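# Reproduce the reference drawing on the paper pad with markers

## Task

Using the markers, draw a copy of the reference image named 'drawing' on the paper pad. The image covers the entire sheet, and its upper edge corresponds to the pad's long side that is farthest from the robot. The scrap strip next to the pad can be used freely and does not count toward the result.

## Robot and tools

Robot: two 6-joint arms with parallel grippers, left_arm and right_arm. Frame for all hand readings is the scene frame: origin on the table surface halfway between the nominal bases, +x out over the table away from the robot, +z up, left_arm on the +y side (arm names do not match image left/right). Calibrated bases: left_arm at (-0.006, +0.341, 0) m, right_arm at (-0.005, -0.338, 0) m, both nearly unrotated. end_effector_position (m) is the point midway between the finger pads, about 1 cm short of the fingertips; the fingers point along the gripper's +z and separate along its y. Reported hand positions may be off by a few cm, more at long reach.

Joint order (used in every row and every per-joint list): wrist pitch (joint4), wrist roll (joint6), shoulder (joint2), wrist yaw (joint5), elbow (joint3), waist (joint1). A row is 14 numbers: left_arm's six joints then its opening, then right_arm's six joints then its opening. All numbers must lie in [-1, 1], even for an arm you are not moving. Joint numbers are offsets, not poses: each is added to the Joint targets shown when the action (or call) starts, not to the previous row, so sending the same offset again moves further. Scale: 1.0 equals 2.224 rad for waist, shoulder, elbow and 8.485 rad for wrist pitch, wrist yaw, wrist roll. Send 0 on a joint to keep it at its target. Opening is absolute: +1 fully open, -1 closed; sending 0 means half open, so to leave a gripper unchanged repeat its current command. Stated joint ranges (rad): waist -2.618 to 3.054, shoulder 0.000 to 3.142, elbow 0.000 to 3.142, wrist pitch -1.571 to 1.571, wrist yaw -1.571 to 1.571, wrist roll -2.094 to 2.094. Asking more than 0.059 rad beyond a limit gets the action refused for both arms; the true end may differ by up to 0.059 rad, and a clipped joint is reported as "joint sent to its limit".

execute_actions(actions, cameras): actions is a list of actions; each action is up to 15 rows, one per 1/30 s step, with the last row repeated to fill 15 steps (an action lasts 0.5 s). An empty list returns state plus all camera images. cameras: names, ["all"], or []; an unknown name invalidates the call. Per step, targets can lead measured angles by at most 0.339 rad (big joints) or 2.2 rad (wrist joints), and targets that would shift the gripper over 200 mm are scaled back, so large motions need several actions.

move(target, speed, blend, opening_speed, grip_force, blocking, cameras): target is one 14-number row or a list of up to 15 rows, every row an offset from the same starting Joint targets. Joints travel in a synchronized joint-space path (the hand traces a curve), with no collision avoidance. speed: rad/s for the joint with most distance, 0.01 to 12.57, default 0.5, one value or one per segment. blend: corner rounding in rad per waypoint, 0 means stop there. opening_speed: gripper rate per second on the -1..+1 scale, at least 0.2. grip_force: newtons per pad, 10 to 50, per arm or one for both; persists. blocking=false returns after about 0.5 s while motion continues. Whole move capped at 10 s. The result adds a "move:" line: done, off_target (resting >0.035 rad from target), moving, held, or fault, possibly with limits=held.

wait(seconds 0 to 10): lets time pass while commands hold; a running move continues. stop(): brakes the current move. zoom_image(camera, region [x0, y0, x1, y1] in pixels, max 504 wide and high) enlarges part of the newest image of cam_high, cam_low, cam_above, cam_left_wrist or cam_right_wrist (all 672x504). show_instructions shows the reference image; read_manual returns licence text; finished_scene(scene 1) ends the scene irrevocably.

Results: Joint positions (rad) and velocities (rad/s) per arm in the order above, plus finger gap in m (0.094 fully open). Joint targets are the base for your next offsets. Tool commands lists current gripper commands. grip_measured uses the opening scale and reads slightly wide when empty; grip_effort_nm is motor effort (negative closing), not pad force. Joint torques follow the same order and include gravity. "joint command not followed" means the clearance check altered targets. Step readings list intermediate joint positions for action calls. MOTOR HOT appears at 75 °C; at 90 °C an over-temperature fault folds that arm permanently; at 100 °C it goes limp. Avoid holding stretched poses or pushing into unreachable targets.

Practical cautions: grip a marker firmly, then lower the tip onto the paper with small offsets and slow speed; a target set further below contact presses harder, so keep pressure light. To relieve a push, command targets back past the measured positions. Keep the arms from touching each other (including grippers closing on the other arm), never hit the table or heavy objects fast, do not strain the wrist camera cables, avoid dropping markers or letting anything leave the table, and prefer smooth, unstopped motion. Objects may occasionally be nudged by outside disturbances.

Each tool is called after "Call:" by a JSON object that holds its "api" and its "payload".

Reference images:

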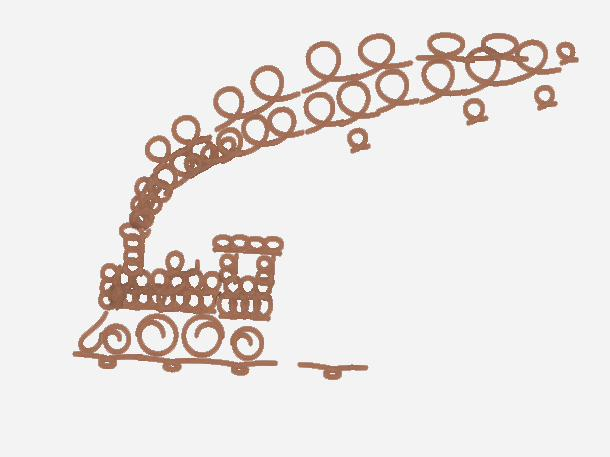

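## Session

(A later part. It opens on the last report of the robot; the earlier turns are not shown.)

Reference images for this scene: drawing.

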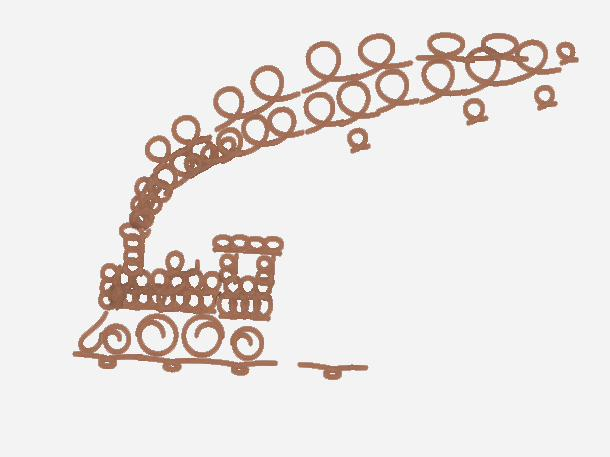

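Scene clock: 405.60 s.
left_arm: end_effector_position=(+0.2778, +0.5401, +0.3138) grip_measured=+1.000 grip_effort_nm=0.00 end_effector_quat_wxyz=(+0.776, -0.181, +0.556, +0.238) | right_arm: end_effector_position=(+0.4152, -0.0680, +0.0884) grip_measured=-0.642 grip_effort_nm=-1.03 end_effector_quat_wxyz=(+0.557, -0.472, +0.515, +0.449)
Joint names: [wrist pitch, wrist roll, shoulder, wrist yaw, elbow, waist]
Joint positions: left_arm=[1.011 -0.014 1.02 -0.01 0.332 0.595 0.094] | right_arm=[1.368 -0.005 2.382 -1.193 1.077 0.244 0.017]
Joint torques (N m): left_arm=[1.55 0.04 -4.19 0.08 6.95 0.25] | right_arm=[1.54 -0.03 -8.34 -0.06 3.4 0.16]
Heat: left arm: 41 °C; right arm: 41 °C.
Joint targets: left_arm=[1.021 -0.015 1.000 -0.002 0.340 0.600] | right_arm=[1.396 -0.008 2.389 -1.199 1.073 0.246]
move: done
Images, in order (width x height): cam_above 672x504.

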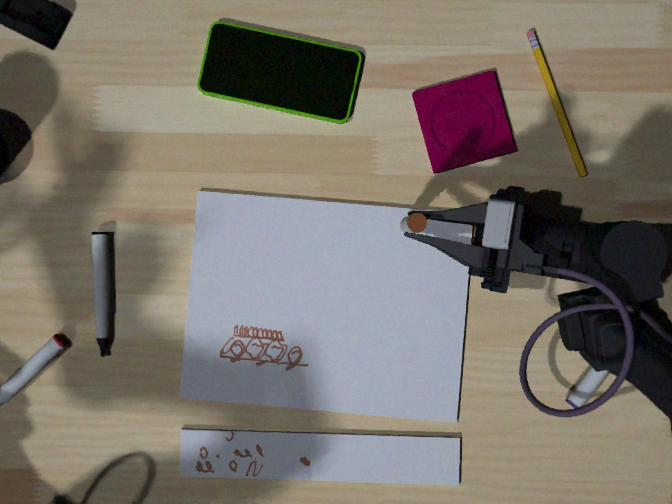

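Call:
{"api": "move", "payload": {"target": [[0,0,0,0,0,0,1,0,0,0,0.063651,0,0.248868,-0.9],[0,0,0,0,0,0,1,0,0,0,0.05658,0,0.235379,-0.9],[0,0,0,0,0,0,1,-0.006588,0,0,0.05658,0,0.235379,-0.9],[0,0,0,0,0,0,1,-0.008179,0,0,0.05658,0,0.235379,-0.9],[0,0,0,0,0,0,1,-0.008229,0,0,0.042834,0,0.215351,-0.9]], "speed": [0.8,0.1,0.15,0.03,0.12]}}

Call:
{"api": "move", "payload": {"target": [[0,0,0,0,0,0,1,0,0,0,-0.002219,0,-0.005294,-0.9],[0,0,0,0,0,0,1,0,0,0,0.000079,0,-0.005294,-0.9],[0,0,0,0,0,0,1,0,0,0,0.001017,0,-0.006508,-0.9],[0,0,0,0,0,0,1,0,0,0,0.004649,0,0.004868,-0.9],[0,0,0,0,0,0,1,0,0,0,0.007465,0,0.006425,-0.9],[0,0,0,0,0,0,1,0,0,0,0.010906,0,0.010686,-0.9],[0,0,0,0,0,0,1,0,0,0,0.012495,0,0.014994,-0.9],[0,0,0,0,0,0,1,0,0,0,0.010197,0,0.014994,-0.9],[0,0,0,0,0,0,1,0,0,0,0.009259,0,0.016208,-0.9],[0,0,0,0,0,0,1,0,0,0,0.005626,0,0.004832,-0.9],[0,0,0,0,0,0,1,0,0,0,0.002962,0,0.003408,-0.9],[0,0,0,0,0,0,1,0,0,0,0,0,0,-0.9],[0,0,0,0,0,0,1,-0.00005,0,0,-0.007253,0,-0.01079,-0.9]], "speed": 0.12, "blend": 0.001}}

Call:
{"api": "move", "payload": {"target": [[0,0,0,0,0,0,1,0,0,0,-0.001879,0,-0.004812,-0.9],[0,0,0,0,0,0,1,0,0,0,0.000419,0,-0.004812,-0.9],[0,0,0,0,0,0,1,0,0,0,0.001477,0,-0.006218,-0.9],[0,0,0,0,0,0,1,0,0,0,0.004419,0,0.004564,-0.9],[0,0,0,0,0,0,1,0,0,0,0.006871,0,0.005845,-0.9],[0,0,0,0,0,0,1,0,0,0,0.009745,0,0.009505,-0.9],[0,0,0,0,0,0,1,0,0,0,0.010984,0,0.013268,-0.9],[0,0,0,0,0,0,1,0,0,0,0.008686,0,0.013268,-0.9],[0,0,0,0,0,0,1,0,0,0,0.007627,0,0.014675,-0.9],[0,0,0,0,0,0,1,0,0,0,0.004685,0,0.003893,-0.9],[0,0,0,0,0,0,1,0,0,0,0.002433,0,0.002782,-0.9],[0,0,0,0,0,0,1,0,0,0,0,0,0,-0.9],[0,0,0,0,0,0,1,-0.00005,0,0,-0.008115,0,-0.011956,-0.9]], "speed": 0.12, "blend": 0.001}}

Call:
{"api": "move", "payload": {"target": [[0,0,0,0,0,0,1,0,0,0,-0.001879,0,-0.004812,-0.9],[0,0,0,0,0,0,1,0,0,0,0.000419,0,-0.004812,-0.9],[0,0,0,0,0,0,1,0,0,0,0.001477,0,-0.006218,-0.9],[0,0,0,0,0,0,1,0,0,0,0.004419,0,0.004564,-0.9],[0,0,0,0,0,0,1,0,0,0,0.006871,0,0.005845,-0.9],[0,0,0,0,0,0,1,0,0,0,0.009745,0,0.009505,-0.9],[0,0,0,0,0,0,1,0,0,0,0.010984,0,0.013268,-0.9],[0,0,0,0,0,0,1,0,0,0,0.008686,0,0.013268,-0.9],[0,0,0,0,0,0,1,0,0,0,0.007627,0,0.014675,-0.9],[0,0,0,0,0,0,1,0,0,0,0.004685,0,0.003893,-0.9],[0,0,0,0,0,0,1,0,0,0,0.002433,0,0.002782,-0.9],[0,0,0,0,0,0,1,0,0,0,0,0,0,-0.9],[0,0,0,0,0,0,1,-0.00005,0,0,-0.007587,0,-0.011309,-0.9]], "speed": 0.12, "blend": 0.001}}

Call:
{"api": "move", "payload": {"target": [[0,0,0,0,0,0,1,0,0,0,-0.001879,0,-0.004812,-0.9],[0,0,0,0,0,0,1,0,0,0,0.000419,0,-0.004812,-0.9],[0,0,0,0,0,0,1,0,0,0,0.001477,0,-0.006218,-0.9],[0,0,0,0,0,0,1,0,0,0,0.004419,0,0.004564,-0.9],[0,0,0,0,0,0,1,0,0,0,0.006871,0,0.005845,-0.9],[0,0,0,0,0,0,1,0,0,0,0.009745,0,0.009505,-0.9],[0,0,0,0,0,0,1,0,0,0,0.010984,0,0.013268,-0.9],[0,0,0,0,0,0,1,0,0,0,0.008686,0,0.013268,-0.9],[0,0,0,0,0,0,1,0,0,0,0.007627,0,0.014675,-0.9],[0,0,0,0,0,0,1,0,0,0,0.004685,0,0.003893,-0.9],[0,0,0,0,0,0,1,0,0,0,0.002433,0,0.002782,-0.9],[0,0,0,0,0,0,1,0,0,0,0,0,0,-0.9],[0,0,0,0,0,0,1,-0.00005,0,0,-0.006779,0,-0.01046,-0.9]], "speed": 0.12, "blend": 0.001}}

Call:
{"api": "move", "payload": {"target": [[0,0,0,0,0,0,1,0,0,0,-0.001615,0,-0.004444,-0.9],[0,0,0,0,0,0,1,0,0,0,0.000683,0,-0.004444,-0.9],[0,0,0,0,0,0,1,0,0,0,0.001886,0,-0.006089,-0.9],[0,0,0,0,0,0,1,0,0,0,0.004267,0,0.004288,-0.9],[0,0,0,0,0,0,1,0,0,0,0.006551,0,0.005469,-0.9],[0,0,0,0,0,0,1,0,0,0,0.00888,0,0.008589,-0.9],[0,0,0,0,0,0,1,0,0,0,0.009849,0,0.011924,-0.9],[0,0,0,0,0,0,1,0,0,0,0.007551,0,0.011924,-0.9],[0,0,0,0,0,0,1,0,0,0,0.006348,0,0.013569,-0.9],[0,0,0,0,0,0,1,0,0,0,0.003968,0,0.003191,-0.9],[0,0,0,0,0,0,1,0,0,0,0.001979,0,0.002267,-0.9],[0,0,0,0,0,0,1,0,0,0,0,0,0,-0.9],[0,0,0,0,0,0,1,-0.00005,0,0,-0.0069,0,-0.010585,-0.9]], "speed": 0.12, "blend": 0.001}}

Call:
{"api": "move", "payload": {"target": [[0,0,0,0,0,0,1,0,0,0,-0.001615,0,-0.004444,-0.9],[0,0,0,0,0,0,1,0,0,0,0.000683,0,-0.004444,-0.9],[0,0,0,0,0,0,1,0,0,0,0.001886,0,-0.006089,-0.9],[0,0,0,0,0,0,1,0,0,0,0.004267,0,0.004288,-0.9],[0,0,0,0,0,0,1,0,0,0,0.006551,0,0.005469,-0.9],[0,0,0,0,0,0,1,0,0,0,0.00888,0,0.008589,-0.9],[0,0,0,0,0,0,1,0,0,0,0.009849,0,0.011924,-0.9],[0,0,0,0,0,0,1,0,0,0,0.007551,0,0.011924,-0.9],[0,0,0,0,0,0,1,0,0,0,0.006348,0,0.013569,-0.9],[0,0,0,0,0,0,1,0,0,0,0.003968,0,0.003191,-0.9],[0,0,0,0,0,0,1,0,0,0,0.001979,0,0.002267,-0.9],[0,0,0,0,0,0,1,0,0,0,0,0,0,-0.9],[0,0,0,0,0,0,1,0,0,0,-0.002782,0,-0.004363,-0.9]], "speed": 0.12, "blend": 0.001}}

Call:
{"api": "move", "payload": {"target": [[0,0,0,0,0,0,1,0.0085,0,0,0,0,0,-0.9],[0,0,0,0,0,0,1,0.0085,0,0,0,0,-0.15,-0.9]], "speed": [0.2,0.8], "blend": [0.02,0], "cameras": ["cam_above"]}}

Call:
{"api": "zoom_image", "payload": {"camera": "cam_above", "region": [215, 305, 315, 370]}}

Scene clock: 417.80 s.
left_arm: end_effector_position=(+0.2778, +0.5401, +0.3138) grip_measured=+1.000 grip_effort_nm=0.00 end_effector_quat_wxyz=(+0.776, -0.181, +0.556, +0.238) | right_arm: end_effector_position=(+0.3056, +0.1074, +0.0854) grip_measured=-0.642 grip_effort_nm=-1.03 end_effector_quat_wxyz=(+0.520, -0.493, +0.497, +0.490)
Joint names: [wrist pitch, wrist roll, shoulder, wrist yaw, elbow, waist]
Joint positions: left_arm=[1.011 -0.014 1.02 -0.01 0.332 0.595 0.094] | right_arm=[1.334 -0.005 2.382 -0.822 1.077 0.731 0.017]
Joint torques (N m): left_arm=[1.54 0.04 -4.3 0.09 7.02 0.39] | right_arm=[1.4 -0.04 -8.5 -0.13 3.62 -0.55]
Heat: left arm: 41 °C; right arm: 41 °C.
Joint targets: left_arm=[1.021 -0.015 1.000 -0.002 0.340 0.600] | right_arm=[1.326 -0.008 2.389 -0.836 1.073 0.725]
move: done

Scene clock: 420.87 s.
left_arm: end_effector_position=(+0.2778, +0.5401, +0.3138) grip_measured=+1.000 grip_effort_nm=0.00 end_effector_quat_wxyz=(+0.776, -0.181, +0.556, +0.238) | right_arm: end_effector_position=(+0.3052, +0.1001, +0.0851) grip_measured=-0.642 grip_effort_nm=-1.03 end_effector_quat_wxyz=(+0.511, -0.503, +0.488, +0.499)
Joint names: [wrist pitch, wrist roll, shoulder, wrist yaw, elbow, waist]
Joint positions: left_arm=[1.011 -0.014 1.02 -0.01 0.332 0.595 0.094] | right_arm=[1.334 -0.005 2.382 -0.883 1.077 0.707 0.017]
Joint torques (N m): left_arm=[1.55 0.03 -4.31 0.09 7.09 0.47] | right_arm=[1.37 -0.03 -8.49 -0.13 3.59 -0.54]
Heat: left arm: 41 °C; right arm: 41 °C.
Joint targets: left_arm=[1.021 -0.015 1.000 -0.002 0.340 0.600] | right_arm=[1.326 -0.008 2.389 -0.897 1.073 0.701]
move: done

Scene clock: 423.77 s.
left_arm: end_effector_position=(+0.2778, +0.5401, +0.3138) grip_measured=+1.000 grip_effort_nm=0.00 end_effector_quat_wxyz=(+0.776, -0.181, +0.556, +0.238) | right_arm: end_effector_position=(+0.3042, +0.0916, +0.0848) grip_measured=-0.642 grip_effort_nm=-1.03 end_effector_quat_wxyz=(+0.500, -0.514, +0.477, +0.509)
Joint names: [wrist pitch, wrist roll, shoulder, wrist yaw, elbow, waist]
Joint positions: left_arm=[1.011 -0.014 1.02 -0.01 0.332 0.595 0.094] | right_arm=[1.334 -0.005 2.382 -0.952 1.077 0.681 0.017]
Joint torques (N m): left_arm=[1.52 0.06 -4.27 0.05 6.99 0.31] | right_arm=[1.33 -0.03 -8.44 -0.14 3.56 -0.54]
Heat: left arm: 41 °C; right arm: 41 °C.
Joint targets: left_arm=[1.021 -0.015 1.000 -0.002 0.340 0.600] | right_arm=[1.325 -0.008 2.389 -0.966 1.073 0.674]
move: done

Scene clock: 426.60 s.
left_arm: end_effector_position=(+0.2778, +0.5401, +0.3138) grip_measured=+1.000 grip_effort_nm=0.00 end_effector_quat_wxyz=(+0.776, -0.181, +0.556, +0.238) | right_arm: end_effector_position=(+0.3034, +0.0831, +0.0845) grip_measured=-0.642 grip_effort_nm=-1.03 end_effector_quat_wxyz=(-0.490, +0.524, -0.467, -0.518)
Joint names: [wrist pitch, wrist roll, shoulder, wrist yaw, elbow, waist]
Joint positions: left_arm=[1.011 -0.014 1.02 -0.01 0.332 0.595 0.094] | right_arm=[1.334 -0.005 2.382 -1.016 1.077 0.655 0.017]
Joint torques (N m): left_arm=[1.53 0.02 -4.34 0.04 7.09 0.44] | right_arm=[1.3 -0.03 -8.42 -0.13 3.51 -0.55]
Heat: left arm: 41 °C; right arm: 41 °C.
Joint targets: left_arm=[1.021 -0.015 1.000 -0.002 0.340 0.600] | right_arm=[1.325 -0.008 2.389 -1.031 1.073 0.649]
move: done

Scene clock: 429.40 s.
left_arm: end_effector_position=(+0.2778, +0.5401, +0.3138) grip_measured=+1.000 grip_effort_nm=0.00 end_effector_quat_wxyz=(+0.776, -0.181, +0.556, +0.238) | right_arm: end_effector_position=(+0.3028, +0.0749, +0.0843) grip_measured=-0.642 grip_effort_nm=-1.03 end_effector_quat_wxyz=(-0.481, +0.532, -0.458, -0.525)
Joint names: [wrist pitch, wrist roll, shoulder, wrist yaw, elbow, waist]
Joint positions: left_arm=[1.011 -0.014 1.02 -0.01 0.332 0.595 0.094] | right_arm=[1.334 -0.005 2.382 -1.074 1.077 0.632 0.017]
Joint torques (N m): left_arm=[1.52 0.02 -4.29 0.06 7.05 0.38] | right_arm=[1.27 -0.03 -8.4 -0.12 3.49 -0.55]
Heat: left arm: 41 °C; right arm: 41 °C.
Joint targets: left_arm=[1.021 -0.015 1.000 -0.002 0.340 0.600] | right_arm=[1.324 -0.008 2.389 -1.088 1.073 0.626]
move: done

Scene clock: 432.07 s.
left_arm: end_effector_position=(+0.2778, +0.5401, +0.3138) grip_measured=+1.000 grip_effort_nm=0.00 end_effector_quat_wxyz=(+0.776, -0.181, +0.556, +0.238) | right_arm: end_effector_position=(+0.3021, +0.0662, +0.0840) grip_measured=-0.642 grip_effort_nm=-1.03 end_effector_quat_wxyz=(-0.471, +0.541, -0.449, -0.533)
Joint names: [wrist pitch, wrist roll, shoulder, wrist yaw, elbow, waist]
Joint positions: left_arm=[1.011 -0.014 1.02 -0.01 0.332 0.595 0.094] | right_arm=[1.334 -0.005 2.382 -1.132 1.077 0.609 0.017]
Joint torques (N m): left_arm=[1.54 0.04 -4.36 0.06 6.86 0.4] | right_arm=[1.24 -0.03 -8.38 -0.14 3.45 -0.54]
Heat: left arm: 41 °C; right arm: 41 °C.
Joint targets: left_arm=[1.021 -0.015 1.000 -0.002 0.340 0.600] | right_arm=[1.324 -0.008 2.389 -1.147 1.073 0.602]
move: done

Scene clock: 434.43 s.
left_arm: end_effector_position=(+0.2778, +0.5401, +0.3138) grip_measured=+1.000 grip_effort_nm=0.00 end_effector_quat_wxyz=(+0.776, -0.181, +0.556, +0.238) | right_arm: end_effector_position=(+0.3019, +0.0625, +0.0839) grip_measured=-0.642 grip_effort_nm=-1.03 end_effector_quat_wxyz=(-0.468, +0.544, -0.445, -0.536)
Joint names: [wrist pitch, wrist roll, shoulder, wrist yaw, elbow, waist]
Joint positions: left_arm=[1.011 -0.014 1.02 -0.01 0.332 0.595 0.094] | right_arm=[1.334 -0.005 2.382 -1.156 1.077 0.599 0.017]
Joint torques (N m): left_arm=[1.57 0.05 -4.27 0.05 7.06 0.38] | right_arm=[1.22 -0.03 -8.36 -0.11 3.44 -0.54]
Heat: left arm: 41 °C; right arm: 40 °C.
Joint targets: left_arm=[1.021 -0.015 1.000 -0.002 0.340 0.600] | right_arm=[1.324 -0.008 2.389 -1.170 1.073 0.592]
move: done

Scene clock: 435.97 s.
left_arm: end_effector_position=(+0.2778, +0.5401, +0.3138) grip_measured=+1.000 grip_effort_nm=0.00 end_effector_quat_wxyz=(+0.776, -0.181, +0.556, +0.238) | right_arm: end_effector_position=(+0.4168, -0.0633, +0.0887) grip_measured=-0.642 grip_effort_nm=-1.03 end_effector_quat_wxyz=(+0.561, -0.468, +0.518, +0.445)
Joint names: [wrist pitch, wrist roll, shoulder, wrist yaw, elbow, waist]
Joint positions: left_arm=[1.011 -0.014 1.02 -0.01 0.332 0.595 0.094] | right_arm=[1.368 -0.005 2.382 -1.163 1.077 0.257 0.017]
Joint torques (N m): left_arm=[1.53 0 -4.37 0.06 6.97 0.55] | right_arm=[1.56 -0.03 -8.35 -0.04 3.41 0.14]
Heat: left arm: 41 °C; right arm: 41 °C.
Joint targets: left_arm=[1.021 -0.015 1.000 -0.002 0.340 0.600] | right_arm=[1.396 -0.008 2.389 -1.170 1.073 0.259]
move: done
Images, in order (width x height): cam_above 672x504.

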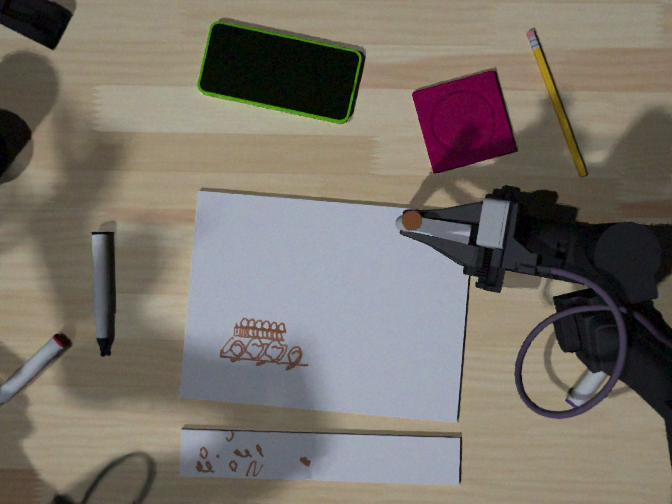

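Scaled by 5.040 from the camera's 672x504 image, which has a finer 960x720 frame.

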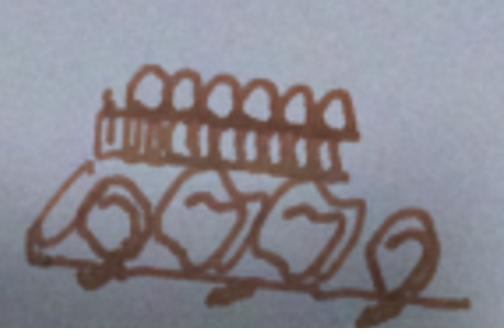

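Call:
{"api": "move", "payload": {"target": [[0,0,0,0,0,0,1,0,0,0,0.050477,0,0.236887,-0.9],[0,0,0,0,0,0,1,0,0,0,0.043406,0,0.223397,-0.9],[0,0,0,0,0,0,1,-0.006608,0,0,0.043406,0,0.223397,-0.9],[0,0,0,0,0,0,1,-0.008211,0,0,0.043406,0,0.223397,-0.9]], "speed": [0.8,0.1,0.15,0.03]}}

Call:
{"api": "move", "payload": {"target": [[0,0,0,0,0,0,1,0,0,0,-0.002501,0,-0.005351,-0.9],[0,0,0,0,0,0,1,0,0,0,-0.000203,0,-0.005351,-0.9],[0,0,0,0,0,0,1,0,0,0,0.000433,0,-0.006124,-0.9],[0,0,0,0,0,0,1,0,0,0,0.004649,0,0.005818,-0.9],[0,0,0,0,0,0,1,0,0,0,0.007609,0,0.007729,-0.9],[0,0,0,0,0,0,1,0,0,0,0.01134,0,0.012172,-0.9],[0,0,0,0,0,0,1,0,0,0,0.014777,0,0.016281,-0.9],[0,0,0,0,0,0,1,0,0,0,0.017494,0,0.018022,-0.9],[0,0,0,0,0,0,1,0,0,0,0.013278,0,0.006079,-0.9],[0,0,0,0,0,0,1,0,0,0,0.013713,0,0.004487,-0.9],[0,0,0,0,0,0,1,0,0,0,0.011414,0,0.004487,-0.9],[0,0,0,0,0,0,1,0,0,0,0.008978,0,0.000027,-0.9]], "speed": 0.12, "blend": 0.001}}

Call:
{"api": "move", "payload": {"target": [[0,0,0,0,0,0,1,0,0,0,-0.003374,0,-0.006601,-0.9],[0,0,0,0,0,0,1,0,0,0,-0.001076,0,-0.006601,-0.9],[0,0,0,0,0,0,1,0,0,0,-0.000423,0,-0.007374,-0.9],[0,0,0,0,0,0,1,0,0,0,0.003794,0,0.004568,-0.9],[0,0,0,0,0,0,1,0,0,0,0.006753,0,0.006479,-0.9],[0,0,0,0,0,0,1,0,0,0,0.010483,0,0.010922,-0.9],[0,0,0,0,0,0,1,0,0,0,0.012985,0,0.016273,-0.9],[0,0,0,0,0,0,1,0,0,0,0.010687,0,0.016273,-0.9],[0,0,0,0,0,0,1,0,0,0,0.010052,0,0.01705,-0.9],[0,0,0,0,0,0,1,0,0,0,0.005835,0,0.005108,-0.9],[0,0,0,0,0,0,1,0,0,0,0.002874,0,0.003197,-0.9],[0,0,0,0,0,0,1,0,0,0,-0.00057,0,-0.000836,-0.9],[0,0,0,0,0,0,1,0,0,0,-0.003153,0,-0.003696,-0.9]], "speed": 0.12, "blend": 0.001}}

Call:
{"api": "move", "payload": {"target": [[0,0,0,0,0,0,1,0,0,0,-0.002717,0,-0.001736,-0.9],[0,0,0,0,0,0,1,0,0,0,0.0015,0,0.010207,-0.9],[0,0,0,0,0,0,1,0,0,0,0.001064,0,0.011794,-0.9],[0,0,0,0,0,0,1,0,0,0,0.003362,0,0.011794,-0.9],[0,0,0,0,0,0,1,0,0,0,0.005514,0,0.015841,-0.9],[0,0,0,0,0,0,1,0,0,0,0.008015,0,0.021192,-0.9],[0,0,0,0,0,0,1,0,0,0,0.005717,0,0.021192,-0.9],[0,0,0,0,0,0,1,0,0,0,0.005082,0,0.021969,-0.9],[0,0,0,0,0,0,1,0,0,0,0.000865,0,0.010027,-0.9],[0,0,0,0,0,0,1,0,0,0,-0.002094,0,0.008116,-0.9],[0,0,0,0,0,0,1,0,0,0,-0.005826,0,0.003669,-0.9],[0,0,0,0,0,0,1,0.0083,0,0,-0.005826,0,0.003669,-0.9]], "speed": 0.12, "blend": [0.001,0.001,0.001,0.001,0.001,0.001,0.001,0.001,0.001,0.001,0,0]}}

Call:
{"api": "move", "payload": {"target": [0,0,0,0,0,0,1,0,0,0,0,0,-0.2,-0.9], "speed": 0.8, "cameras": ["cam_above"]}}

Call:
{"api": "zoom_image", "payload": {"camera": "cam_above", "region": [215, 305, 315, 370]}}

Scene clock: 444.27 s.
left_arm: end_effector_position=(+0.2778, +0.5401, +0.3138) grip_measured=+1.000 grip_effort_nm=0.00 end_effector_quat_wxyz=(+0.776, -0.181, +0.556, +0.238) | right_arm: end_effector_position=(+0.2980, +0.1162, +0.0856) grip_measured=-0.642 grip_effort_nm=-1.03 end_effector_quat_wxyz=(+0.521, -0.492, +0.497, +0.489)
Joint names: [wrist pitch, wrist roll, shoulder, wrist yaw, elbow, waist]
Joint positions: left_arm=[1.011 -0.014 1.02 -0.01 0.332 0.595 0.094] | right_arm=[1.335 -0.005 2.382 -0.791 1.077 0.76 0.017]
Joint torques (N m): left_arm=[1.59 0.02 -4.26 0.07 7.13 0.38] | right_arm=[1.41 -0.03 -8.51 -0.1 3.63 -0.42]
Heat: left arm: 41 °C; right arm: 41 °C.
Joint targets: left_arm=[1.021 -0.015 1.000 -0.002 0.340 0.600] | right_arm=[1.326 -0.008 2.389 -0.802 1.073 0.756]
move: done

Scene clock: 447.03 s.
left_arm: end_effector_position=(+0.2778, +0.5401, +0.3138) grip_measured=+1.000 grip_effort_nm=0.00 end_effector_quat_wxyz=(+0.776, -0.181, +0.556, +0.238) | right_arm: end_effector_position=(+0.3113, +0.1157, +0.0858) grip_measured=-0.642 grip_effort_nm=-1.03 end_effector_quat_wxyz=(+0.539, -0.472, +0.516, +0.470)
Joint names: [wrist pitch, wrist roll, shoulder, wrist yaw, elbow, waist]
Joint positions: left_arm=[1.011 -0.014 1.02 -0.01 0.332 0.595 0.094] | right_arm=[1.334 -0.005 2.382 -0.712 1.077 0.762 0.017]
Joint torques (N m): left_arm=[1.5 0.02 -4.34 0.09 7.06 0.44] | right_arm=[1.44 -0.03 -8.54 -0.13 3.67 -0.54]
Heat: left arm: 41 °C; right arm: 41 °C.
Joint targets: left_arm=[1.021 -0.015 1.000 -0.002 0.340 0.600] | right_arm=[1.326 -0.008 2.389 -0.726 1.073 0.756]
move: done

Scene clock: 450.10 s.
left_arm: end_effector_position=(+0.2778, +0.5401, +0.3138) grip_measured=+1.000 grip_effort_nm=0.00 end_effector_quat_wxyz=(+0.776, -0.181, +0.556, +0.238) | right_arm: end_effector_position=(+0.3103, +0.1136, +0.0857) grip_measured=-0.642 grip_effort_nm=-1.03 end_effector_quat_wxyz=(+0.534, -0.477, +0.512, +0.474)
Joint names: [wrist pitch, wrist roll, shoulder, wrist yaw, elbow, waist]
Joint positions: left_arm=[1.011 -0.014 1.02 -0.01 0.332 0.595 0.094] | right_arm=[1.334 -0.005 2.382 -0.739 1.077 0.754 0.017]
Joint torques (N m): left_arm=[1.53 0.04 -4.38 0.08 6.99 0.36] | right_arm=[1.43 -0.04 -8.53 -0.14 3.66 -0.53]
Heat: left arm: 41 °C; right arm: 41 °C.
Joint targets: left_arm=[1.021 -0.015 1.000 -0.002 0.340 0.600] | right_arm=[1.326 -0.008 2.389 -0.753 1.073 0.748]
move: done

Scene clock: 453.70 s.
left_arm: end_effector_position=(+0.2778, +0.5401, +0.3138) grip_measured=+1.000 grip_effort_nm=0.00 end_effector_quat_wxyz=(+0.776, -0.181, +0.556, +0.238) | right_arm: end_effector_position=(+0.2971, +0.1165, +0.0916) grip_measured=-0.642 grip_effort_nm=-1.03 end_effector_quat_wxyz=(+0.531, -0.493, +0.486, +0.489)
Joint names: [wrist pitch, wrist roll, shoulder, wrist yaw, elbow, waist]
Joint positions: left_arm=[1.011 -0.014 1.02 -0.01 0.332 0.595 0.094] | right_arm=[1.365 -0.005 2.382 -0.791 1.077 0.762 0.017]
Joint torques (N m): left_arm=[1.54 0.03 -4.3 0.08 6.98 0.4] | right_arm=[1.76 -0.03 -8.5 -0.09 3.62 -0.54]
Heat: left arm: 41 °C; right arm: 41 °C.
Joint targets: left_arm=[1.021 -0.015 1.000 -0.002 0.340 0.600] | right_arm=[1.397 -0.008 2.389 -0.802 1.073 0.756]
move: done

Scene clock: 455.03 s.
left_arm: end_effector_position=(+0.2778, +0.5401, +0.3138) grip_measured=+1.000 grip_effort_nm=0.00 end_effector_quat_wxyz=(+0.776, -0.181, +0.556, +0.238) | right_arm: end_effector_position=(+0.4656, -0.0621, +0.0917) grip_measured=-0.642 grip_effort_nm=-1.03 end_effector_quat_wxyz=(+0.627, -0.372, +0.583, +0.358)
Joint names: [wrist pitch, wrist roll, shoulder, wrist yaw, elbow, waist]
Joint positions: left_arm=[1.011 -0.014 1.02 -0.01 0.332 0.595 0.094] | right_arm=[1.366 -0.005 2.382 -0.795 1.077 0.307 0.017]
Joint torques (N m): left_arm=[1.54 0.05 -4.25 0.11 6.93 0.42] | right_arm=[1.76 -0.04 -8.51 -0.05 3.6 0.31]
Heat: left arm: 41 °C; right arm: 41 °C.
Joint targets: left_arm=[1.021 -0.015 1.000 -0.002 0.340 0.600] | right_arm=[1.397 -0.008 2.389 -0.802 1.073 0.311]
move: done
Images, in order (width x height): cam_above 672x504.

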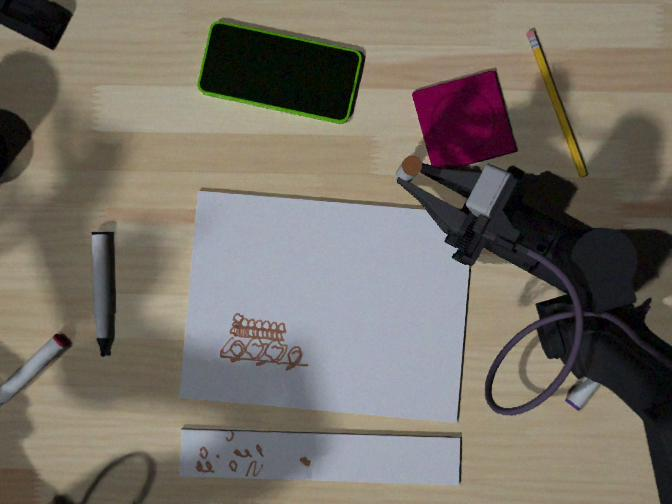

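Scaled by 5.040 from the camera's 672x504 image, which has a finer 960x720 frame.

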